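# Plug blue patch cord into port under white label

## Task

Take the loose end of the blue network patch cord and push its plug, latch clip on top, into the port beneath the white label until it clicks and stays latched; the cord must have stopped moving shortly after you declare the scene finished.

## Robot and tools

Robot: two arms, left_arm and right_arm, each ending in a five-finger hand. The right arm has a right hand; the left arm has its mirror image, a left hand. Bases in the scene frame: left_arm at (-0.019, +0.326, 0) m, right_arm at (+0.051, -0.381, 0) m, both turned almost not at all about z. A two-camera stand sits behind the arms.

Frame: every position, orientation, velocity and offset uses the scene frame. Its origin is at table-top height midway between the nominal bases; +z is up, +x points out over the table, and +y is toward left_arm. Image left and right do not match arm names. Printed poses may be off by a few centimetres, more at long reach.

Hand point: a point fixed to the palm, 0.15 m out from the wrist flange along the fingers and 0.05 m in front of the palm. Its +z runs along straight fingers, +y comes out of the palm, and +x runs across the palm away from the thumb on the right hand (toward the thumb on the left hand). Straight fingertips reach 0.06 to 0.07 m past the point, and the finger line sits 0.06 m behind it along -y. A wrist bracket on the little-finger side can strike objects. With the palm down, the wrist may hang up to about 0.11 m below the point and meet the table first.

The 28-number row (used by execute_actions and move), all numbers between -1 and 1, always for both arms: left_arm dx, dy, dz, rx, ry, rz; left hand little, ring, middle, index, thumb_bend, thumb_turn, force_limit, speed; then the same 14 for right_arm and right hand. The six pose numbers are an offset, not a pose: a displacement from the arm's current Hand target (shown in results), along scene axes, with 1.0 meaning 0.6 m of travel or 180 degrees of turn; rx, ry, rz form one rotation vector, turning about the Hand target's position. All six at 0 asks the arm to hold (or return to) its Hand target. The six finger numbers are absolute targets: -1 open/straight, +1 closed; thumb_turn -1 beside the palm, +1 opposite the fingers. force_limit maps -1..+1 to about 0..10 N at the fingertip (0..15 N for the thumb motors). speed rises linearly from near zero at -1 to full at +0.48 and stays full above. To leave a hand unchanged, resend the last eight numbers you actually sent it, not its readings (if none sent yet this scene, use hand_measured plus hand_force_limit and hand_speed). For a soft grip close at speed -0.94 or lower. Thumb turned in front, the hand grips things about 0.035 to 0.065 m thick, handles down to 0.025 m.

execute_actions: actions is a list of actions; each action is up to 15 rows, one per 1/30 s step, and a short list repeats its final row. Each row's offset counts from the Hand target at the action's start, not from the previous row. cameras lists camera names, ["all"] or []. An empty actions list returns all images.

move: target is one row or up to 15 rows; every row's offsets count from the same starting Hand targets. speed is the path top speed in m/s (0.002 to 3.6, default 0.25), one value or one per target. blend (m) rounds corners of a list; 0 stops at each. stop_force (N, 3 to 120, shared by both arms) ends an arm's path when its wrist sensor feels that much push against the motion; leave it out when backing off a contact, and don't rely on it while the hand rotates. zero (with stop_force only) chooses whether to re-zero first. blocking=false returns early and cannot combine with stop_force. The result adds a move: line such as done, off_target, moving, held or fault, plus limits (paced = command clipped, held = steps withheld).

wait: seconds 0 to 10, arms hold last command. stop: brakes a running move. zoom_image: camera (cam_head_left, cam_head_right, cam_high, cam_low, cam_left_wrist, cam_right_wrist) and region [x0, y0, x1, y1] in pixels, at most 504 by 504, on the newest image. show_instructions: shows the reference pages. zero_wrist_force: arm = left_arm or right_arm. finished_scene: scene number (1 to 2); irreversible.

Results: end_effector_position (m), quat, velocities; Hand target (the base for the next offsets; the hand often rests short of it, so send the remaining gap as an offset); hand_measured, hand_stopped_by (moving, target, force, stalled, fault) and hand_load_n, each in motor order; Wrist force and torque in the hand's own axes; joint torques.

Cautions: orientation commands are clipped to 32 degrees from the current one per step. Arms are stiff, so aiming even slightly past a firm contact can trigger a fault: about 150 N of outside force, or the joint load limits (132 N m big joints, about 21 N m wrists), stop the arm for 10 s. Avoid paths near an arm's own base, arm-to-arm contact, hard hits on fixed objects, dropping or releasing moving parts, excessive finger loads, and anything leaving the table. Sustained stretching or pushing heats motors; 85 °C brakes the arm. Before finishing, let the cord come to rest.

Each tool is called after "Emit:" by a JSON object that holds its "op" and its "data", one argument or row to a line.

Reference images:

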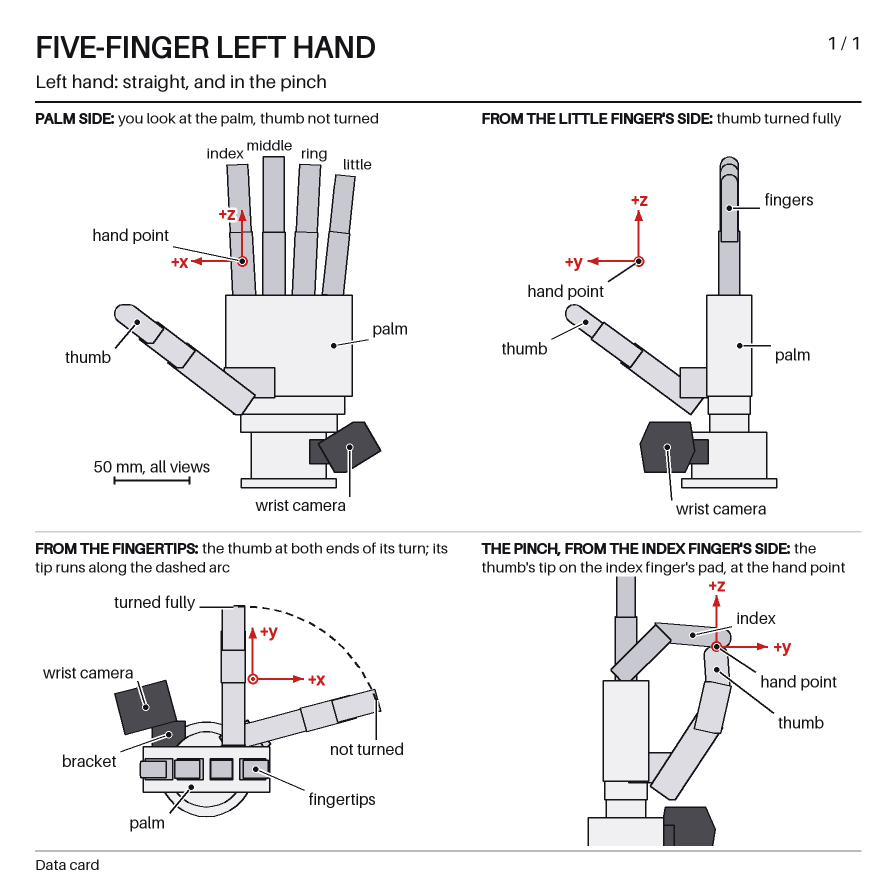

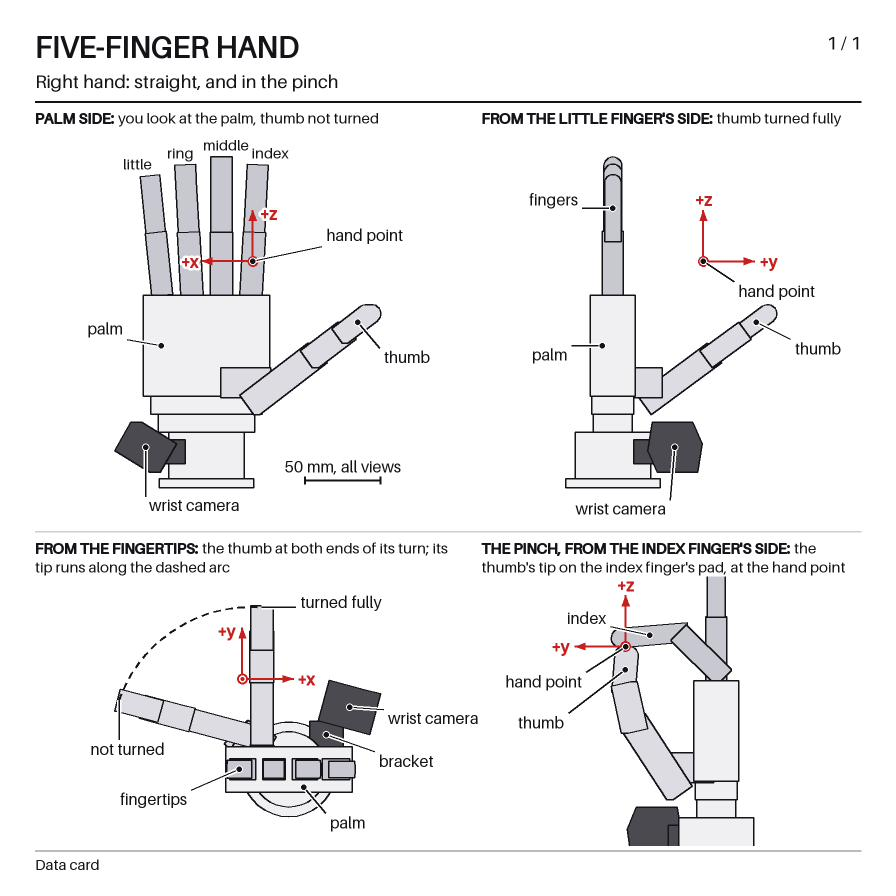

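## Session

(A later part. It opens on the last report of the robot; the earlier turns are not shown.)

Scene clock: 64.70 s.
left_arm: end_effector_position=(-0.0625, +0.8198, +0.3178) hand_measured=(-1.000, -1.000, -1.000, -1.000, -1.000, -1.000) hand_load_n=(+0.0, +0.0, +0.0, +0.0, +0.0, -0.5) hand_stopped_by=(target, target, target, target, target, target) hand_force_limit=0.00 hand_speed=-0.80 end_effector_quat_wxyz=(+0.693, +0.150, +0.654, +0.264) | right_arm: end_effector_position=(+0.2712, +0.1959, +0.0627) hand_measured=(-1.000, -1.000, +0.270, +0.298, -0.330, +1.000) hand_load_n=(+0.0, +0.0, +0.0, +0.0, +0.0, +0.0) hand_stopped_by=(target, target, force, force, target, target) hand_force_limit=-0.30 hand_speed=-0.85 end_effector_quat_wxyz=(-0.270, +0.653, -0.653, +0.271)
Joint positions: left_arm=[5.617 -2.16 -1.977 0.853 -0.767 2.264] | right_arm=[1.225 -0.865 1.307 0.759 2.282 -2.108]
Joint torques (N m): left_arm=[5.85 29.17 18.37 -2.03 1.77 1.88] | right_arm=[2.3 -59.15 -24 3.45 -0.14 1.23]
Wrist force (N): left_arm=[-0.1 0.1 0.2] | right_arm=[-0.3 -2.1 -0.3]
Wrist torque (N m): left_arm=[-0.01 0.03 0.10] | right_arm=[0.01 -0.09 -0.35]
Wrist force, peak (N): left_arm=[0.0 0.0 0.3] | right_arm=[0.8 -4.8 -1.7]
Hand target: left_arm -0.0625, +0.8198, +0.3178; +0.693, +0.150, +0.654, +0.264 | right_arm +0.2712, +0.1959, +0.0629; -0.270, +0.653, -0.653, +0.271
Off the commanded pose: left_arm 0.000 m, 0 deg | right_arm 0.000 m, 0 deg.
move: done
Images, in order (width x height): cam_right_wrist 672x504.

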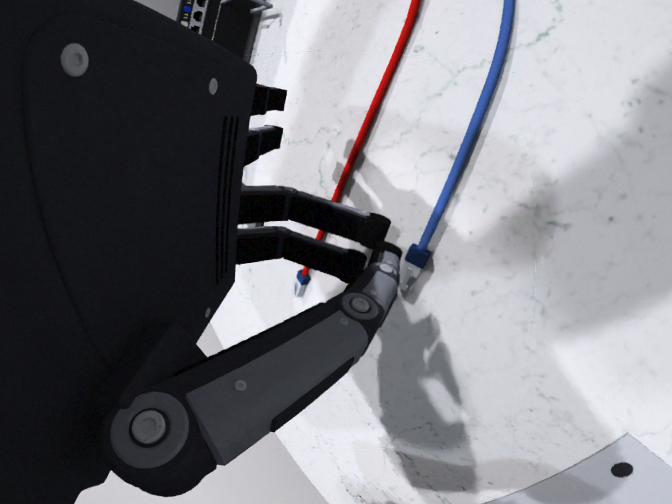

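Emit:
{"op": "move", "data": {
  "target": [0,0,0,0,0,0,-1,-1,-1,-1,-1,-1,0,-0.8,-0.0143,0.01217,-0.053,0,0,0.0333,-1,-1,-1,0,-0.45,1,-0.7,0.2],
  "cameras": ["cam_right_wrist"],
  "speed": 0.08
}}

Emit:
{"op": "zoom_image", "data": {
  "camera": "cam_right_wrist",
  "region": [310, 200, 430, 310]
}}

Scene clock: 66.87 s.
left_arm: end_effector_position=(-0.0625, +0.8198, +0.3178) hand_measured=(-1.000, -1.000, -1.000, -1.000, -1.000, -1.000) hand_load_n=(+0.0, +0.0, +0.0, +0.0, +0.0, +0.0) hand_stopped_by=(target, target, target, target, target, target) hand_force_limit=0.00 hand_speed=-0.80 end_effector_quat_wxyz=(+0.693, +0.150, +0.654, +0.264) | right_arm: end_effector_position=(+0.2626, +0.2032, +0.0311) hand_measured=(-1.000, -1.000, -1.000, +0.000, -0.450, +1.000) hand_load_n=(+0.0, +0.0, +0.0, +0.0, +0.0, +0.0) hand_stopped_by=(target, target, target, target, target, target) hand_force_limit=-0.70 hand_speed=0.20 end_effector_quat_wxyz=(-0.284, +0.686, -0.618, +0.257)
Joint positions: left_arm=[5.617 -2.16 -1.977 0.853 -0.767 2.264] | right_arm=[1.229 -0.86 1.369 0.616 2.242 -2.228]
Joint torques (N m): left_arm=[7.6 27.23 17.89 -2.28 1.85 2.08] | right_arm=[4.42 -42.57 -10.81 0.36 -0.82 -1.42]
Wrist force (N): left_arm=[0.1 -0.1 0.2] | right_arm=[-0.2 -2.2 -0.1]
Wrist torque (N m): left_arm=[-0.04 0.01 0.12] | right_arm=[-0.03 -0.12 -0.36]
Wrist force, peak (N): left_arm=[0.1 0.1 0.4] | right_arm=[0.0 -2.6 -0.6]
Hand target: left_arm -0.0625, +0.8198, +0.3178; +0.693, +0.150, +0.654, +0.264 | right_arm +0.2626, +0.2032, +0.0311; -0.284, +0.686, -0.618, +0.257
Off the commanded pose: left_arm 0.000 m, 0 deg | right_arm 0.000 m, 0 deg.
move: done
Images, in order (width x height): cam_right_wrist 672x504.

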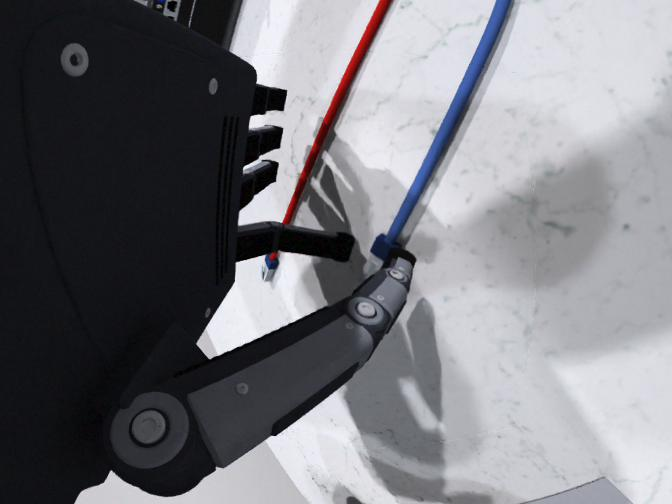

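Scaled by 4.200 from the camera's 672x504 image, which has a finer 960x720 frame.

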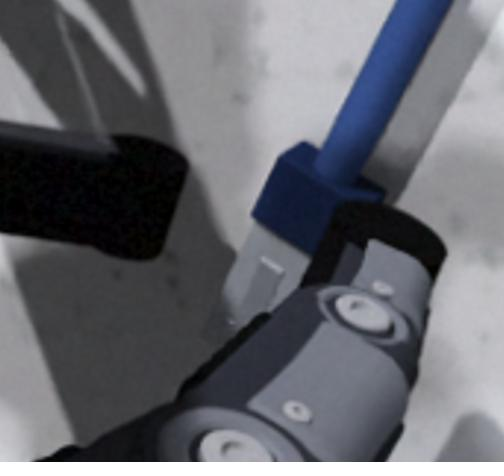

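Emit:
{"op": "move", "data": {
  "target": [0,0,0,0,0,0,-1,-1,-1,-1,-1,-1,0,-0.8,0,0,-0.025,0,0,0,-1,-1,-1,0.13,-0.45,1,-0.7,0.2],
  "cameras": ["cam_right_wrist"],
  "speed": 0.04,
  "stop_force": 6
}}

Emit:
{"op": "zoom_image", "data": {
  "camera": "cam_right_wrist",
  "region": [310, 200, 430, 310]
}}

Scene clock: 68.60 s.
left_arm: end_effector_position=(-0.0625, +0.8198, +0.3178) hand_measured=(-1.000, -1.000, -1.000, -1.000, -1.000, -1.000) hand_load_n=(+0.0, +0.0, +0.0, +0.0, +0.0, +0.0) hand_stopped_by=(target, target, target, target, target, target) hand_force_limit=0.00 hand_speed=-0.80 end_effector_quat_wxyz=(+0.693, +0.150, +0.654, +0.264) | right_arm: end_effector_position=(+0.2626, +0.2032, +0.0161) hand_measured=(-1.000, -1.000, -1.000, +0.130, -0.450, +1.000) hand_load_n=(+0.0, +0.0, +0.0, +0.0, +0.0, +0.0) hand_stopped_by=(target, target, target, target, target, target) hand_force_limit=-0.70 hand_speed=0.20 end_effector_quat_wxyz=(-0.284, +0.686, -0.618, +0.257)
Joint positions: left_arm=[5.617 -2.16 -1.977 0.853 -0.767 2.264] | right_arm=[1.228 -0.842 1.38 0.586 2.242 -2.229]
Joint torques (N m): left_arm=[6.09 27.27 18.25 -2.48 1.66 1.89] | right_arm=[-8.01 -39.4 -9.79 -0.04 -0.66 -1.81]
Wrist force (N): left_arm=[0.1 -0.1 0.2] | right_arm=[-0.3 -2.0 -0.2]
Wrist torque (N m): left_arm=[-0.04 0.01 0.12] | right_arm=[0.03 -0.10 -0.35]
Wrist force, peak (N): left_arm=[0.4 0.0 0.2] | right_arm=[-0.3 -2.6 -0.4]
Hand target: left_arm -0.0625, +0.8198, +0.3178; +0.693, +0.150, +0.654, +0.264 | right_arm +0.2626, +0.2032, +0.0161; -0.284, +0.686, -0.618, +0.257
Off the commanded pose: left_arm 0.000 m, 0 deg | right_arm 0.000 m, 0 deg.
move: done
Images, in order (width x height): cam_right_wrist 672x504.

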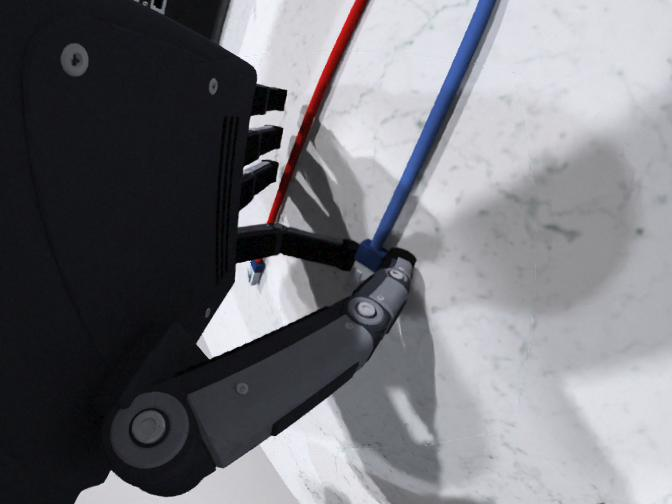

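Scaled by 4.200 from the camera's 672x504 image, which has a finer 960x720 frame.

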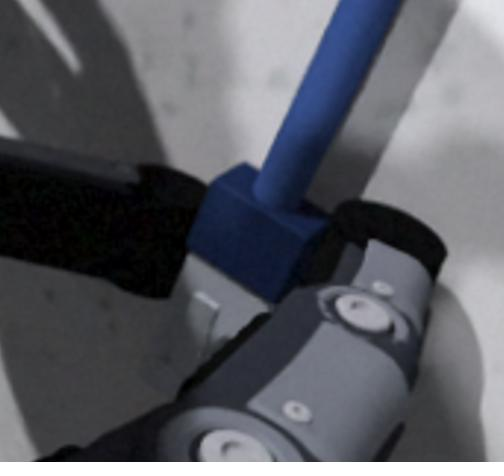

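Emit:
{"op": "move", "data": {
  "target": [0,0,0,0,0,0,-1,-1,-1,-1,-1,-1,0,-0.8,0,0,-0.0058,0,0,0,-1,-1,-1,0.21,-0.4,1,-0.7,0.0],
  "cameras": ["cam_right_wrist"],
  "speed": 0.02,
  "stop_force": 6
}}

Emit:
{"op": "zoom_image", "data": {
  "camera": "cam_right_wrist",
  "region": [310, 200, 430, 310]
}}

Scene clock: 69.93 s.
left_arm: end_effector_position=(-0.0625, +0.8198, +0.3178) hand_measured=(-1.000, -1.000, -1.000, -1.000, -1.000, -1.000) hand_load_n=(+0.0, +0.0, +0.0, +0.0, +0.0, +0.0) hand_stopped_by=(target, target, target, target, target, target) hand_force_limit=0.00 hand_speed=-0.80 end_effector_quat_wxyz=(+0.693, +0.150, +0.654, +0.264) | right_arm: end_effector_position=(+0.2626, +0.2032, +0.0128) hand_measured=(-1.000, -1.000, -1.000, +0.210, -0.400, +1.000) hand_load_n=(+0.0, +0.0, +0.0, +1.5, +1.0, +0.0) hand_stopped_by=(target, target, target, target, target, target) hand_force_limit=-0.70 hand_speed=0.00 end_effector_quat_wxyz=(-0.284, +0.686, -0.618, +0.257)
Joint positions: left_arm=[5.617 -2.16 -1.977 0.853 -0.767 2.264] | right_arm=[1.228 -0.838 1.383 0.58 2.242 -2.229]
Joint torques (N m): left_arm=[7.56 28.45 18.04 -2.28 1.59 2.05] | right_arm=[-7.72 -48.27 -12.61 4.04 -0.8 -1.4]
Wrist force (N): left_arm=[-0.2 0.0 0.2] | right_arm=[-1.1 -9.8 -2.7]
Wrist torque (N m): left_arm=[-0.02 0.04 0.10] | right_arm=[-0.26 -0.07 -0.43]
Wrist force, peak (N): left_arm=[0.0 0.2 0.3] | right_arm=[-1.0 -9.9 -2.8]
Hand target: left_arm -0.0625, +0.8198, +0.3178; +0.693, +0.150, +0.654, +0.264 | right_arm +0.2626, +0.2032, +0.0129; -0.284, +0.686, -0.618, +0.257
Off the commanded pose: left_arm 0.000 m, 0 deg | right_arm 0.000 m, 0 deg.
move: contact (right_arm)
Images, in order (width x height): cam_right_wrist 672x504.

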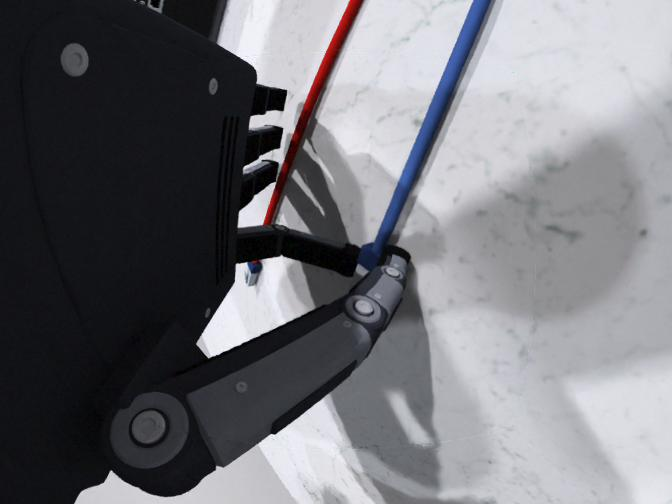

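Scaled by 4.200 from the camera's 672x504 image, which has a finer 960x720 frame.

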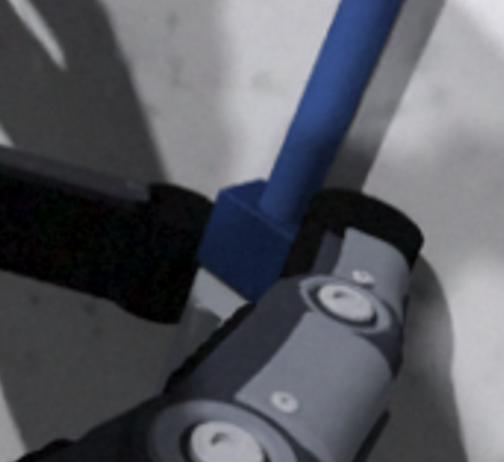

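Emit:
{"op": "execute_actions", "data": {
  "actions": [
    [[0,0,0,0,0,0,-1,-1,-1,-1,-1,-1,0,-0.8,0,0,0.0,0,0,0,-1,-1,-1,0.6,-0.4,1,-0.3,-0.85]],
    [[0,0,0,0,0,0,-1,-1,-1,-1,-1,-1,0,-0.8,0,0,0,0,0,0,-1,-1,-1,0.6,-0.4,1,-0.3,-0.85]]
  ],
  "cameras": ["cam_right_wrist"]
}}

Emit:
{"op": "zoom_image", "data": {
  "camera": "cam_right_wrist",
  "region": [310, 200, 430, 310]
}}

Scene clock: 72.97 s.
left_arm: end_effector_position=(-0.0625, +0.8198, +0.3178) hand_measured=(-1.000, -1.000, -1.000, -1.000, -1.000, -1.000) hand_load_n=(+0.0, +0.0, +0.0, +0.0, +0.0, +0.0) hand_stopped_by=(target, target, target, target, target, target) hand_force_limit=0.00 hand_speed=-0.80 end_effector_quat_wxyz=(+0.693, +0.150, +0.654, +0.264) | right_arm: end_effector_position=(+0.2626, +0.2032, +0.0129) hand_measured=(-1.000, -1.000, -1.000, +0.222, -0.400, +1.000) hand_load_n=(-0.5, +0.0, +0.0, +4.5, +2.5, -0.5) hand_stopped_by=(target, target, target, force, target, target) hand_force_limit=-0.30 hand_speed=-0.85 end_effector_quat_wxyz=(-0.284, +0.686, -0.618, +0.257)
Joint positions: left_arm=[5.617 -2.16 -1.977 0.853 -0.767 2.264] | right_arm=[1.228 -0.838 1.383 0.58 2.242 -2.229]
Joint torques (N m): left_arm=[6.47 27.21 18.26 -2.17 1.52 2.1] | right_arm=[-7.41 -54.53 -20.61 2.57 -0.66 -1.49]
Wrist force (N): left_arm=[0.1 0.2 0.2] | right_arm=[-1.3 -7.3 -1.8]
Wrist torque (N m): left_arm=[0.02 0.00 0.11] | right_arm=[-0.18 -0.06 -0.40]
Wrist force, peak (N): left_arm=[-0.1 0.1 0.4] | right_arm=[-1.4 -10.2 -2.8]
Hand target: left_arm -0.0625, +0.8198, +0.3178; +0.693, +0.150, +0.654, +0.264 | right_arm +0.2626, +0.2032, +0.0129; -0.284, +0.686, -0.618, +0.257
Off the commanded pose: left_arm 0.000 m, 0 deg | right_arm 0.000 m, 0 deg.
Images, in order (width x height): cam_right_wrist 672x504.

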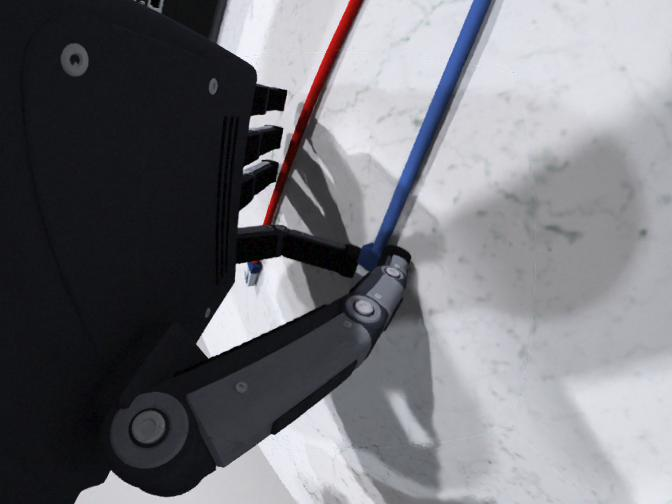

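Scaled by 4.200 from the camera's 672x504 image, which has a finer 960x720 frame.

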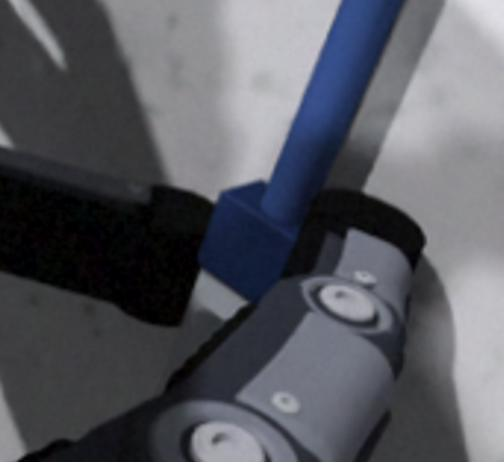

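Emit:
{"op": "move", "data": {
  "target": [0,0,0,0,0,0,-1,-1,-1,-1,-1,-1,0,-0.8,0,0,0.005,0,0,0,-1,-1,-1,0.6,-0.4,1,-0.3,-0.85],
  "cameras": [],
  "speed": 0.02
}}

Emit:
{"op": "move", "data": {
  "target": [0,0,0,0,0,0,-1,-1,-1,-1,-1,-1,0,-0.8,0,0,0.01,0,0,0,-1,-1,-1,0.6,-0.4,1,-0.3,-0.85],
  "cameras": ["cam_right_wrist"],
  "speed": 0.02
}}

Emit:
{"op": "zoom_image", "data": {
  "camera": "cam_right_wrist",
  "region": [310, 200, 430, 310]
}}

Scene clock: 73.83 s.
left_arm: end_effector_position=(-0.0625, +0.8198, +0.3178) hand_measured=(-1.000, -1.000, -1.000, -1.000, -1.000, -1.000) hand_load_n=(+0.0, +0.0, +0.0, +0.0, +0.0, +0.0) hand_stopped_by=(target, target, target, target, target, target) hand_force_limit=0.00 hand_speed=-0.80 end_effector_quat_wxyz=(+0.693, +0.150, +0.654, +0.264) | right_arm: end_effector_position=(+0.2626, +0.2032, +0.0157) hand_measured=(-1.000, -1.000, -1.000, +0.222, -0.400, +1.000) hand_load_n=(+0.0, +0.0, +0.0, +3.0, +4.0, -1.0) hand_stopped_by=(target, target, target, force, target, target) hand_force_limit=-0.30 hand_speed=-0.85 end_effector_quat_wxyz=(-0.284, +0.686, -0.618, +0.257)
Joint positions: left_arm=[5.617 -2.16 -1.977 0.853 -0.767 2.264] | right_arm=[1.228 -0.842 1.381 0.585 2.242 -2.229]
Joint torques (N m): left_arm=[6.73 29.68 18.09 -2.21 1.69 1.99] | right_arm=[-8.32 -58.26 -23.8 3.44 -0.51 -1.59]
Wrist force (N): left_arm=[0.1 0.1 0.1] | right_arm=[0.1 -2.2 -0.3]
Wrist torque (N m): left_arm=[-0.01 0.00 0.12] | right_arm=[0.00 -0.14 -0.34]
Wrist force, peak (N): left_arm=[0.2 0.3 0.2] | right_arm=[-1.2 -7.5 -1.9]
Hand target: left_arm -0.0625, +0.8198, +0.3178; +0.693, +0.150, +0.654, +0.264 | right_arm +0.2626, +0.2032, +0.0159; -0.284, +0.686, -0.618, +0.257
Off the commanded pose: left_arm 0.000 m, 0 deg | right_arm 0.000 m, 0 deg.
move: done
No camera images: "cameras" was empty.

Scene clock: 74.60 s.
left_arm: end_effector_position=(-0.0625, +0.8198, +0.3178) hand_measured=(-1.000, -1.000, -1.000, -1.000, -1.000, -1.000) hand_load_n=(+0.0, +0.0, +0.5, +0.0, +0.0, +0.0) hand_stopped_by=(target, target, target, target, target, target) hand_force_limit=0.00 hand_speed=-0.80 end_effector_quat_wxyz=(+0.693, +0.150, +0.654, +0.264) | right_arm: end_effector_position=(+0.2626, +0.2032, +0.0217) hand_measured=(-1.000, -1.000, -1.000, +0.222, -0.400, +1.000) hand_load_n=(+0.0, +0.0, +0.0, +3.5, +3.5, -0.5) hand_stopped_by=(target, target, target, force, target, target) hand_force_limit=-0.30 hand_speed=-0.85 end_effector_quat_wxyz=(-0.284, +0.686, -0.618, +0.257)
Joint positions: left_arm=[5.617 -2.16 -1.977 0.853 -0.767 2.264] | right_arm=[1.228 -0.849 1.376 0.597 2.242 -2.229]
Joint torques (N m): left_arm=[6.07 28.34 18.46 -1.97 1.67 2.34] | right_arm=[-8.99 -59.1 -23.33 3.44 -0.78 -1.5]
Wrist force (N): left_arm=[-0.1 0.1 0.1] | right_arm=[0.1 -2.5 -0.5]
Wrist torque (N m): left_arm=[-0.01 0.03 0.10] | right_arm=[-0.03 -0.14 -0.34]
Wrist force, peak (N): left_arm=[0.2 -0.1 0.3] | right_arm=[0.1 -2.5 -0.5]
Hand target: left_arm -0.0625, +0.8198, +0.3178; +0.693, +0.150, +0.654, +0.264 | right_arm +0.2626, +0.2032, +0.0219; -0.284, +0.686, -0.618, +0.257
Off the commanded pose: left_arm 0.000 m, 0 deg | right_arm 0.000 m, 0 deg.
move: done
Images, in order (width x height): cam_right_wrist 672x504.

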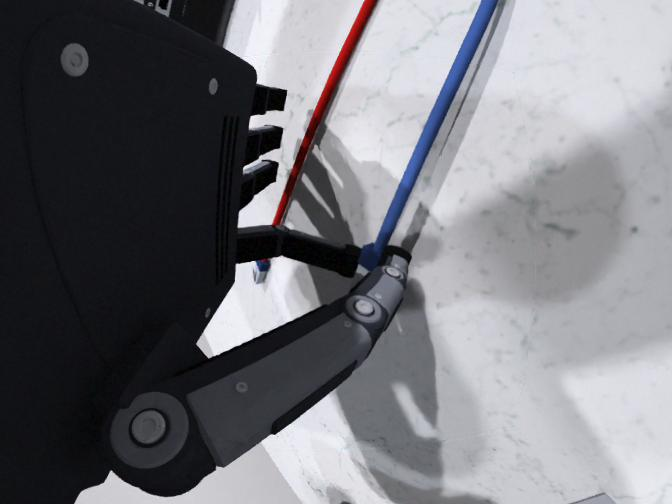

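Scaled by 4.200 from the camera's 672x504 image, which has a finer 960x720 frame.

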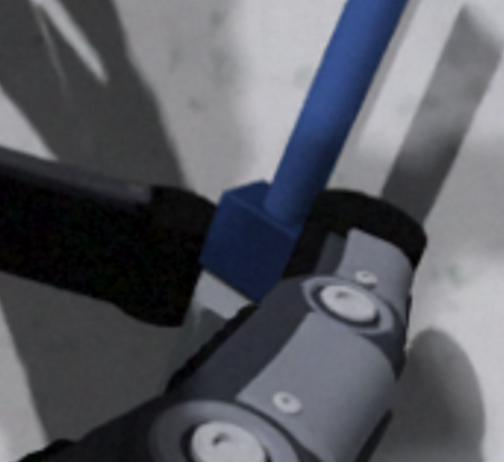

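Emit:
{"op": "execute_actions", "data": {
  "actions": [
    [[0,0,0,0,0,0,-1,-1,-1,-1,-1,-1,0,-0.8,0,0,0.0,0,0,0,-1,-1,-1,0.7,-0.4,1,0.2,-0.85]]
  ]
}}

Emit:
{"op": "move", "data": {
  "target": [0,0,0,0,0,0,-1,-1,-1,-1,-1,-1,0,-0.8,0,-0.03,0.13,0,0,0,-1,-1,-1,0.7,-0.4,1,0.2,-0.85],
  "cameras": ["cam_right_wrist","cam_low","cam_high"],
  "speed": 0.05
}}

Emit:
{"op": "zoom_image", "data": {
  "camera": "cam_right_wrist",
  "region": [310, 200, 430, 310]
}}

Scene clock: 75.43 s.
left_arm: end_effector_position=(-0.0625, +0.8198, +0.3178) hand_measured=(-1.000, -1.000, -1.000, -1.000, -1.000, -1.000) hand_load_n=(+0.0, +0.0, +0.0, +0.0, +0.0, +0.0) hand_stopped_by=(target, target, target, target, target, target) hand_force_limit=0.00 hand_speed=-0.80 end_effector_quat_wxyz=(+0.693, +0.150, +0.654, +0.264) | right_arm: end_effector_position=(+0.2626, +0.2032, +0.0219) hand_measured=(-1.000, -1.000, -1.000, +0.246, -0.402, +1.000) hand_load_n=(+0.0, +0.0, +0.0, +6.5, +8.0, -2.0) hand_stopped_by=(target, target, target, force, target, target) hand_force_limit=0.20 hand_speed=-0.85 end_effector_quat_wxyz=(-0.284, +0.686, -0.618, +0.257)
Joint positions: left_arm=[5.617 -2.16 -1.977 0.853 -0.767 2.264] | right_arm=[1.228 -0.849 1.376 0.597 2.242 -2.229]
Joint torques (N m): left_arm=[7.61 28.8 17.38 -2.33 1.61 1.99] | right_arm=[-7.92 -59.26 -24.15 3.28 -0.62 -0.33]
Wrist force (N): left_arm=[0.0 0.1 -0.1] | right_arm=[-0.2 -2.4 -0.2]
Wrist torque (N m): left_arm=[0.00 0.00 0.11] | right_arm=[-0.04 -0.11 -0.35]
Wrist force, peak (N): left_arm=[0.1 0.2 0.3] | right_arm=[-0.1 -2.5 -0.4]
Hand target: left_arm -0.0625, +0.8198, +0.3178; +0.693, +0.150, +0.654, +0.264 | right_arm +0.2626, +0.2032, +0.0219; -0.284, +0.686, -0.618, +0.257
Off the commanded pose: left_arm 0.000 m, 0 deg | right_arm 0.000 m, 0 deg.

Scene clock: 77.50 s.
left_arm: end_effector_position=(-0.0625, +0.8198, +0.3178) hand_measured=(-1.000, -1.000, -1.000, -1.000, -1.000, -1.000) hand_load_n=(+0.0, +0.0, +0.0, +0.0, +0.0, +0.0) hand_stopped_by=(target, target, target, target, target, target) hand_force_limit=0.00 hand_speed=-0.80 end_effector_quat_wxyz=(+0.693, +0.150, +0.654, +0.264) | right_arm: end_effector_position=(+0.2626, +0.1852, +0.0997) hand_measured=(-1.000, -1.000, -1.000, +0.246, -0.402, +1.000) hand_load_n=(+0.0, +0.0, +0.0, +7.0, +8.0, -2.0) hand_stopped_by=(target, target, target, force, target, target) hand_force_limit=0.20 hand_speed=-0.85 end_effector_quat_wxyz=(-0.284, +0.686, -0.618, +0.257)
Joint positions: left_arm=[5.617 -2.16 -1.977 0.853 -0.767 2.264] | right_arm=[1.215 -0.974 1.369 0.719 2.236 -2.244]
Joint torques (N m): left_arm=[6.53 29.45 19.1 -2.13 1.6 1.89] | right_arm=[-10.99 -54.98 -25.59 3.62 -0.92 -1.83]
Wrist force (N): left_arm=[0.0 0.1 0.3] | right_arm=[0.0 -2.2 -0.3]
Wrist torque (N m): left_arm=[-0.02 0.02 0.11] | right_arm=[0.00 -0.14 -0.33]
Wrist force, peak (N): left_arm=[0.2 0.3 0.4] | right_arm=[-0.2 -2.5 -0.3]
Hand target: left_arm -0.0625, +0.8198, +0.3178; +0.693, +0.150, +0.654, +0.264 | right_arm +0.2626, +0.1852, +0.0999; -0.284, +0.686, -0.618, +0.257
Off the commanded pose: left_arm 0.000 m, 0 deg | right_arm 0.000 m, 0 deg.
move: done
Images, in order (width x height): cam_high 896x504, cam_low 896x504, cam_right_wrist 672x504.

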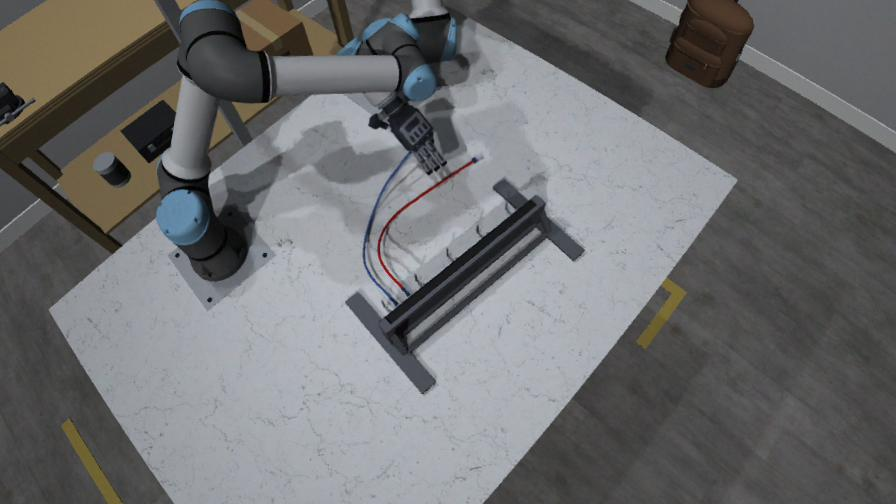

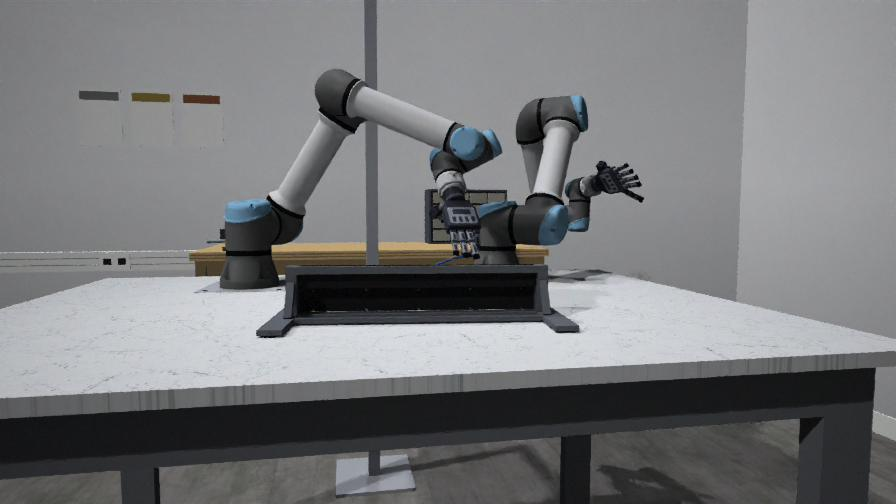

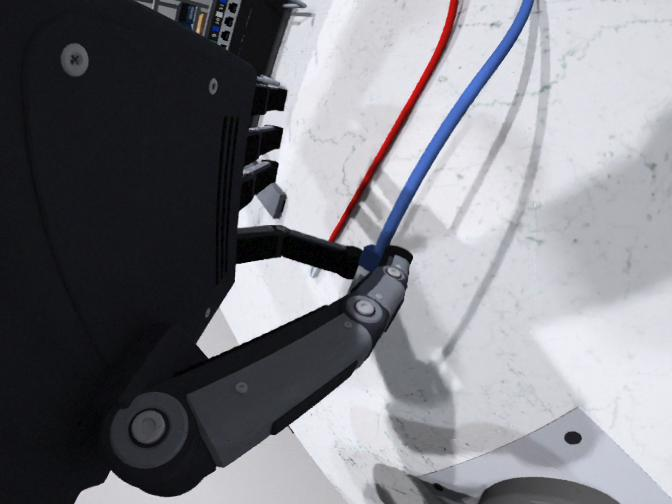

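Scaled by 4.200 from the camera's 672x504 image, which has a finer 960x720 frame.

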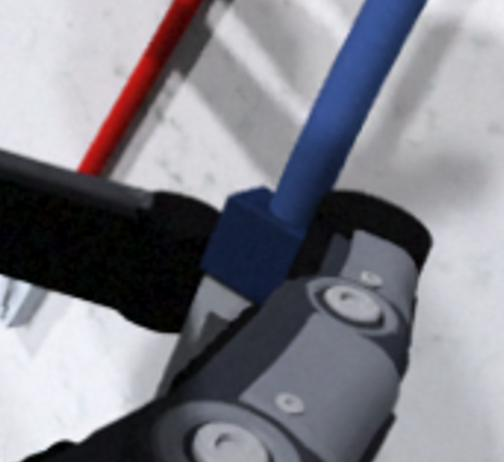

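Emit:
{"op": "move", "data": {
  "target": [0,0,0,0,0,0,-1,-1,-1,-1,-1,-1,0,-0.8,-0.021,-0.1753,0.25,0,0,-0.5667,-1,-1,-1,0.7,-0.4,1,0.2,-0.85],
  "cameras": ["all"],
  "speed": 0.2
}}

Scene clock: 93.87 s.
left_arm: end_effector_position=(-0.0625, +0.8198, +0.3178) hand_measured=(-1.000, -1.000, -1.000, -1.000, -1.000, -1.000) hand_load_n=(+0.5, +0.0, +0.5, +0.0, +0.0, +0.0) hand_stopped_by=(target, target, target, target, target, target) hand_force_limit=0.00 hand_speed=-0.80 end_effector_quat_wxyz=(+0.693, +0.150, +0.654, +0.264) | right_arm: end_effector_position=(+0.2500, +0.0801, +0.2498) hand_measured=(-1.000, -1.000, -1.000, +0.246, -0.402, +1.000) hand_load_n=(+0.0, -0.5, +0.0, +6.5, +8.0, -2.0) hand_stopped_by=(target, target, target, force, target, target) hand_force_limit=0.20 hand_speed=-0.85 end_effector_quat_wxyz=(-0.021, +0.048, +0.922, -0.383)
Joint positions: left_arm=[5.617 -2.16 -1.977 0.853 -0.767 2.264] | right_arm=[1.113 -0.794 0.958 2.151 1.853 -0.296]
Joint torques (N m): left_arm=[5.45 28.28 17.68 -2.29 1.56 2] | right_arm=[-10.52 -62.5 -24.42 4.56 -1.49 1.45]
Wrist force (N): left_arm=[0.0 0.2 0.2] | right_arm=[-0.5 -2.0 0.1]
Wrist torque (N m): left_arm=[0.00 0.01 0.11] | right_arm=[0.02 -0.11 -0.43]
Wrist force, peak (N): left_arm=[0.1 0.2 0.3] | right_arm=[-0.9 -2.5 -0.1]
Hand target: left_arm -0.0625, +0.8198, +0.3178; +0.693, +0.150, +0.654, +0.264 | right_arm +0.2500, +0.0800, +0.2499; -0.021, +0.048, +0.922, -0.383
Off the commanded pose: left_arm 0.000 m, 0 deg | right_arm 0.000 m, 0 deg.
move: done

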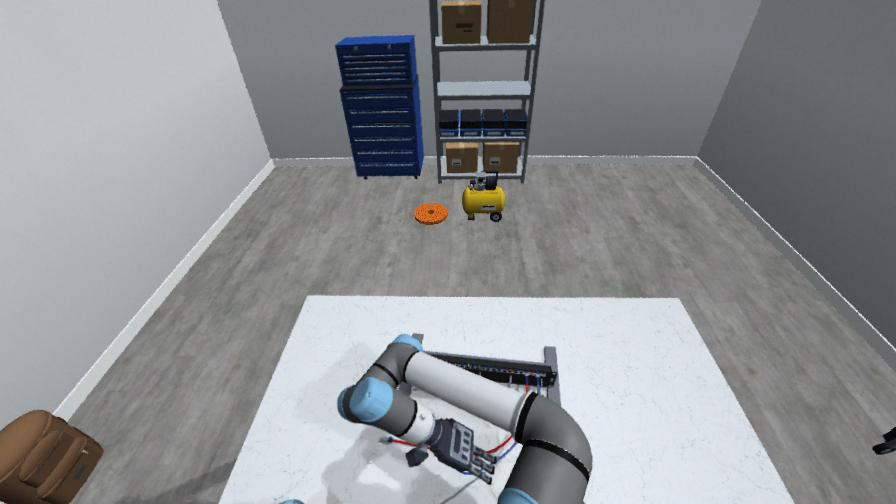

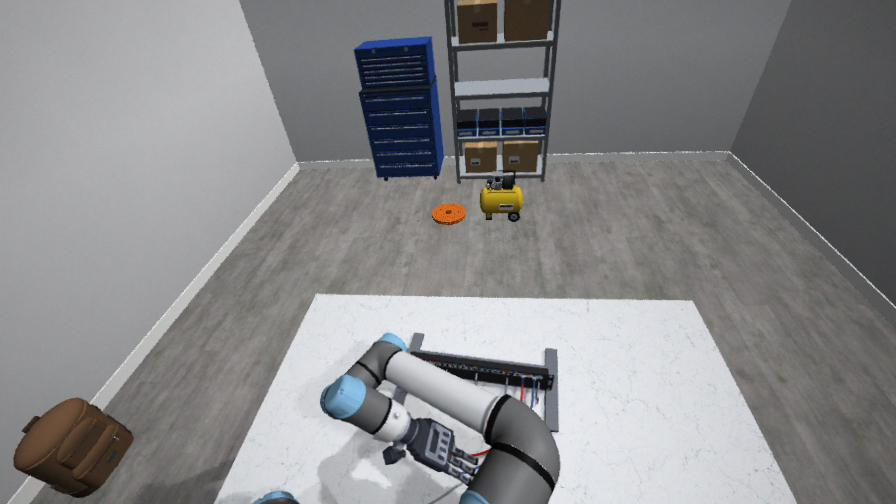

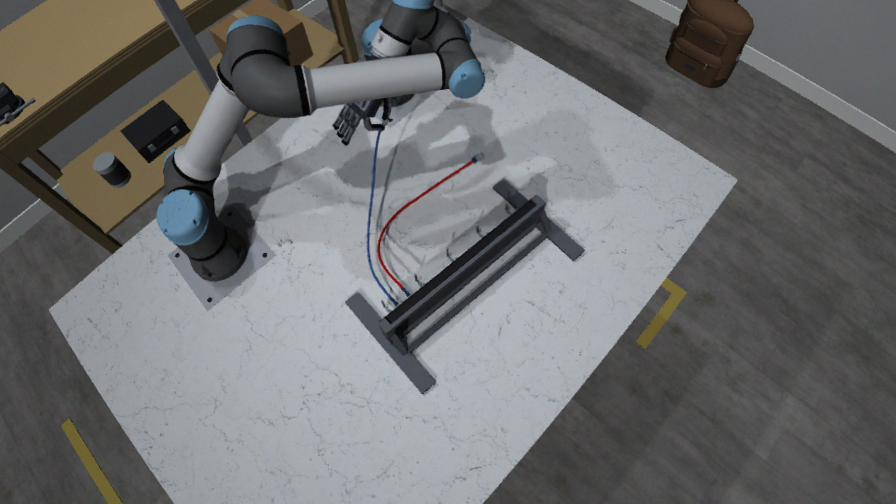

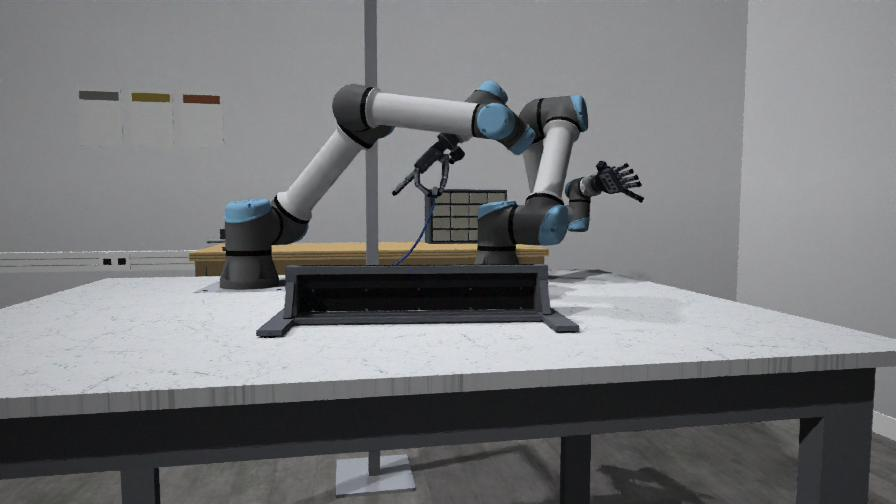

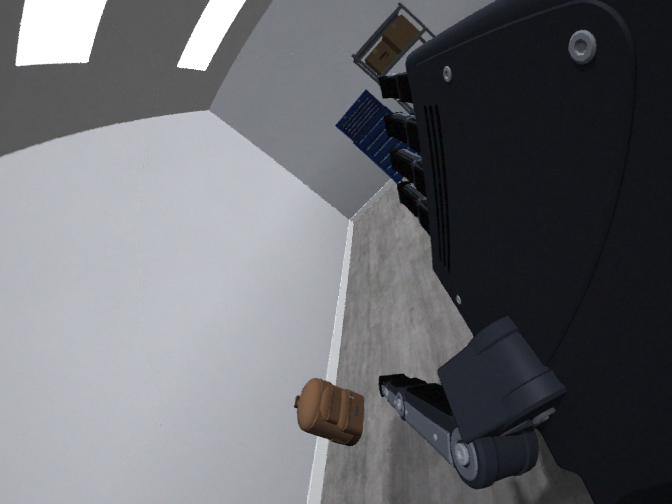

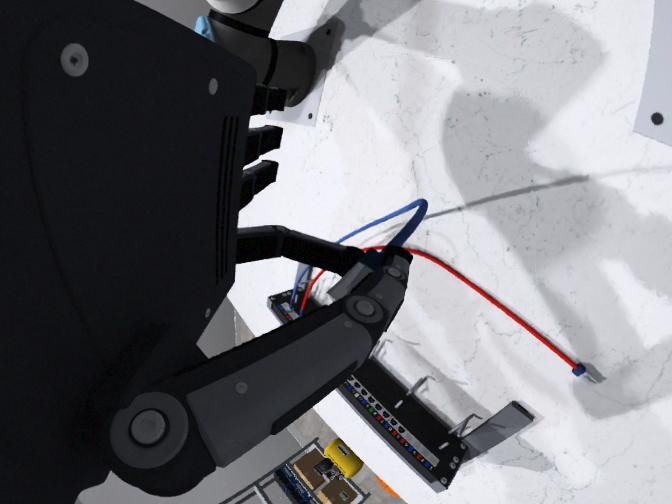

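Emit:
{"op": "zoom_image", "data": {
  "camera": "cam_right_wrist",
  "region": [310, 200, 430, 310]
}}

Emit:
{"op": "zoom_image", "data": {
  "camera": "cam_right_wrist",
  "region": [330, 340, 480, 490]
}}

Scaled by 4.200 from the camera's 672x504 image, which has a finer 960x720 frame.

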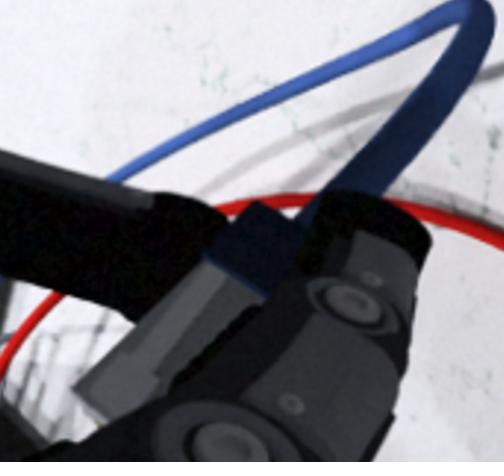

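Scaled by 3.360 from the camera's 672x504 image, which has a finer 960x720 frame.

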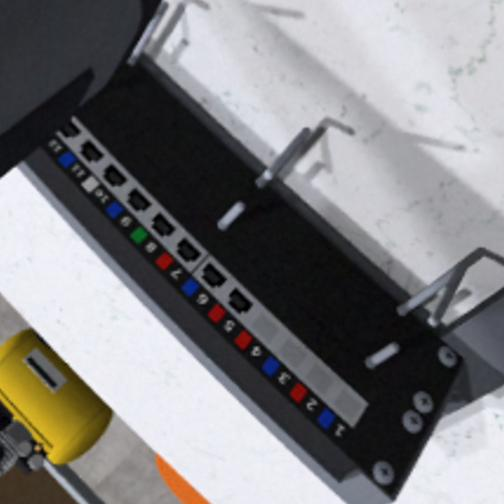

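Emit:
{"op": "zoom_image", "data": {
  "camera": "cam_low",
  "region": [380, 130, 480, 230]
}}

Emit:
{"op": "zoom_image", "data": {
  "camera": "cam_high",
  "region": [330, 80, 410, 160]
}}

Scaled by 5.040 from the camera's 896x504 image, which has a finer 1280x720 frame.

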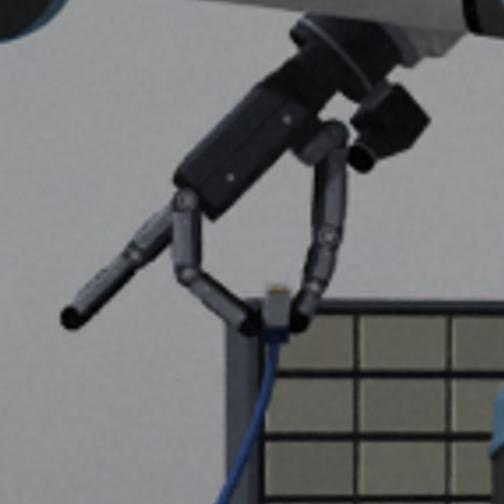

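Scaled by 6.300 from the camera's 896x504 image, which has a finer 1280x720 frame.

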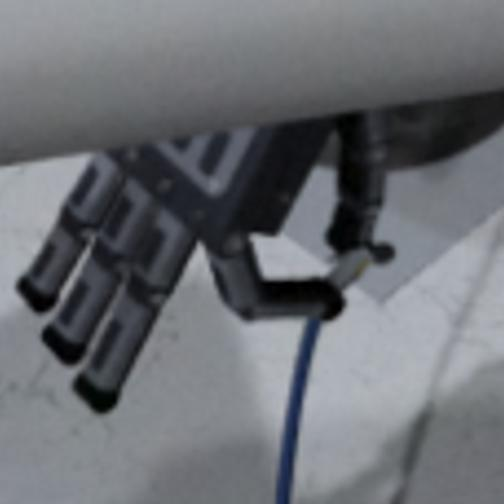

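Emit:
{"op": "move", "data": {
  "target": [0,0,0,0,0,0,-1,-1,-1,-1,-1,-1,0,-0.8,0.0,0.0,-0.345,0,0,0,-1,-1,-1,0.7,-0.4,1,0.2,-0.85],
  "cameras": ["cam_right_wrist","cam_low","cam_high"],
  "speed": 0.12
}}

Emit:
{"op": "zoom_image", "data": {
  "camera": "cam_right_wrist",
  "region": [310, 200, 430, 310]
}}

Scene clock: 97.13 s.
left_arm: end_effector_position=(-0.0625, +0.8198, +0.3178) hand_measured=(-1.000, -1.000, -1.000, -1.000, -1.000, -1.000) hand_load_n=(+0.0, +0.0, +0.0, +0.0, +0.0, +0.0) hand_stopped_by=(target, target, target, target, target, target) hand_force_limit=0.00 hand_speed=-0.80 end_effector_quat_wxyz=(+0.693, +0.150, +0.654, +0.264) | right_arm: end_effector_position=(+0.2500, +0.0800, +0.0431) hand_measured=(-1.000, -1.000, -1.000, +0.246, -0.402, +1.000) hand_load_n=(+0.0, +0.0, +0.0, +5.0, +7.0, -2.5) hand_stopped_by=(target, target, target, force, target, target) hand_force_limit=0.20 hand_speed=-0.85 end_effector_quat_wxyz=(-0.021, +0.048, +0.922, -0.383)
Joint positions: left_arm=[5.617 -2.16 -1.977 0.853 -0.767 2.264] | right_arm=[1.113 -0.597 1.152 1.76 1.853 -0.295]
Joint torques (N m): left_arm=[6.58 28.91 16.75 -2.21 1.39 2.24] | right_arm=[-6.2 -46.06 -19.48 0.71 0.98 -1.45]
Wrist force (N): left_arm=[-0.1 0.1 0.2] | right_arm=[-0.3 -2.0 -0.3]
Wrist torque (N m): left_arm=[0.00 0.02 0.11] | right_arm=[0.05 -0.11 -0.44]
Wrist force, peak (N): left_arm=[0.1 0.2 0.4] | right_arm=[-0.4 -2.7 -0.6]
Hand target: left_arm -0.0625, +0.8198, +0.3178; +0.693, +0.150, +0.654, +0.264 | right_arm +0.2500, +0.0800, +0.0429; -0.021, +0.048, +0.922, -0.383
Off the commanded pose: left_arm 0.000 m, 0 deg | right_arm 0.000 m, 0 deg.
move: done
Images, in order (width x height): cam_high 896x504, cam_low 896x504, cam_right_wrist 672x504.

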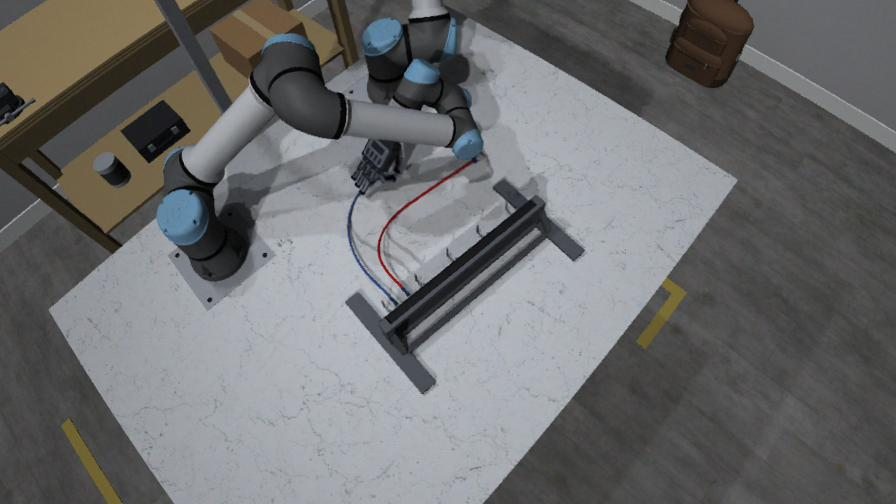

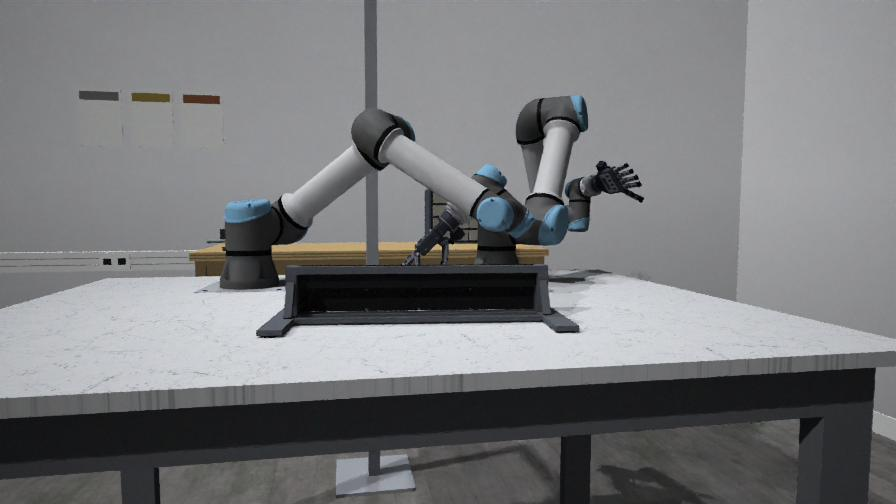

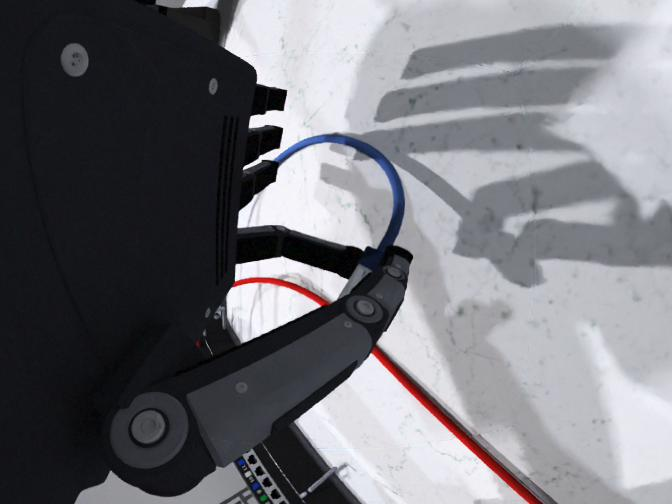

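Scaled by 4.200 from the camera's 672x504 image, which has a finer 960x720 frame.

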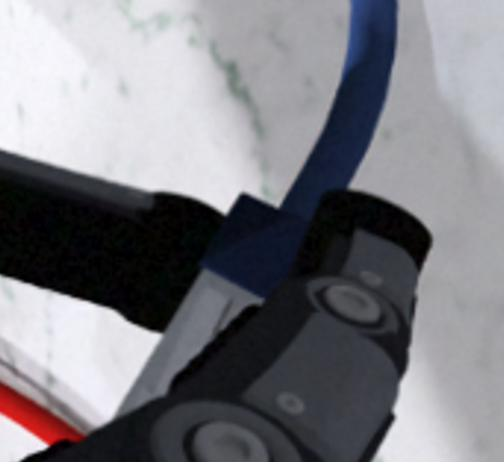

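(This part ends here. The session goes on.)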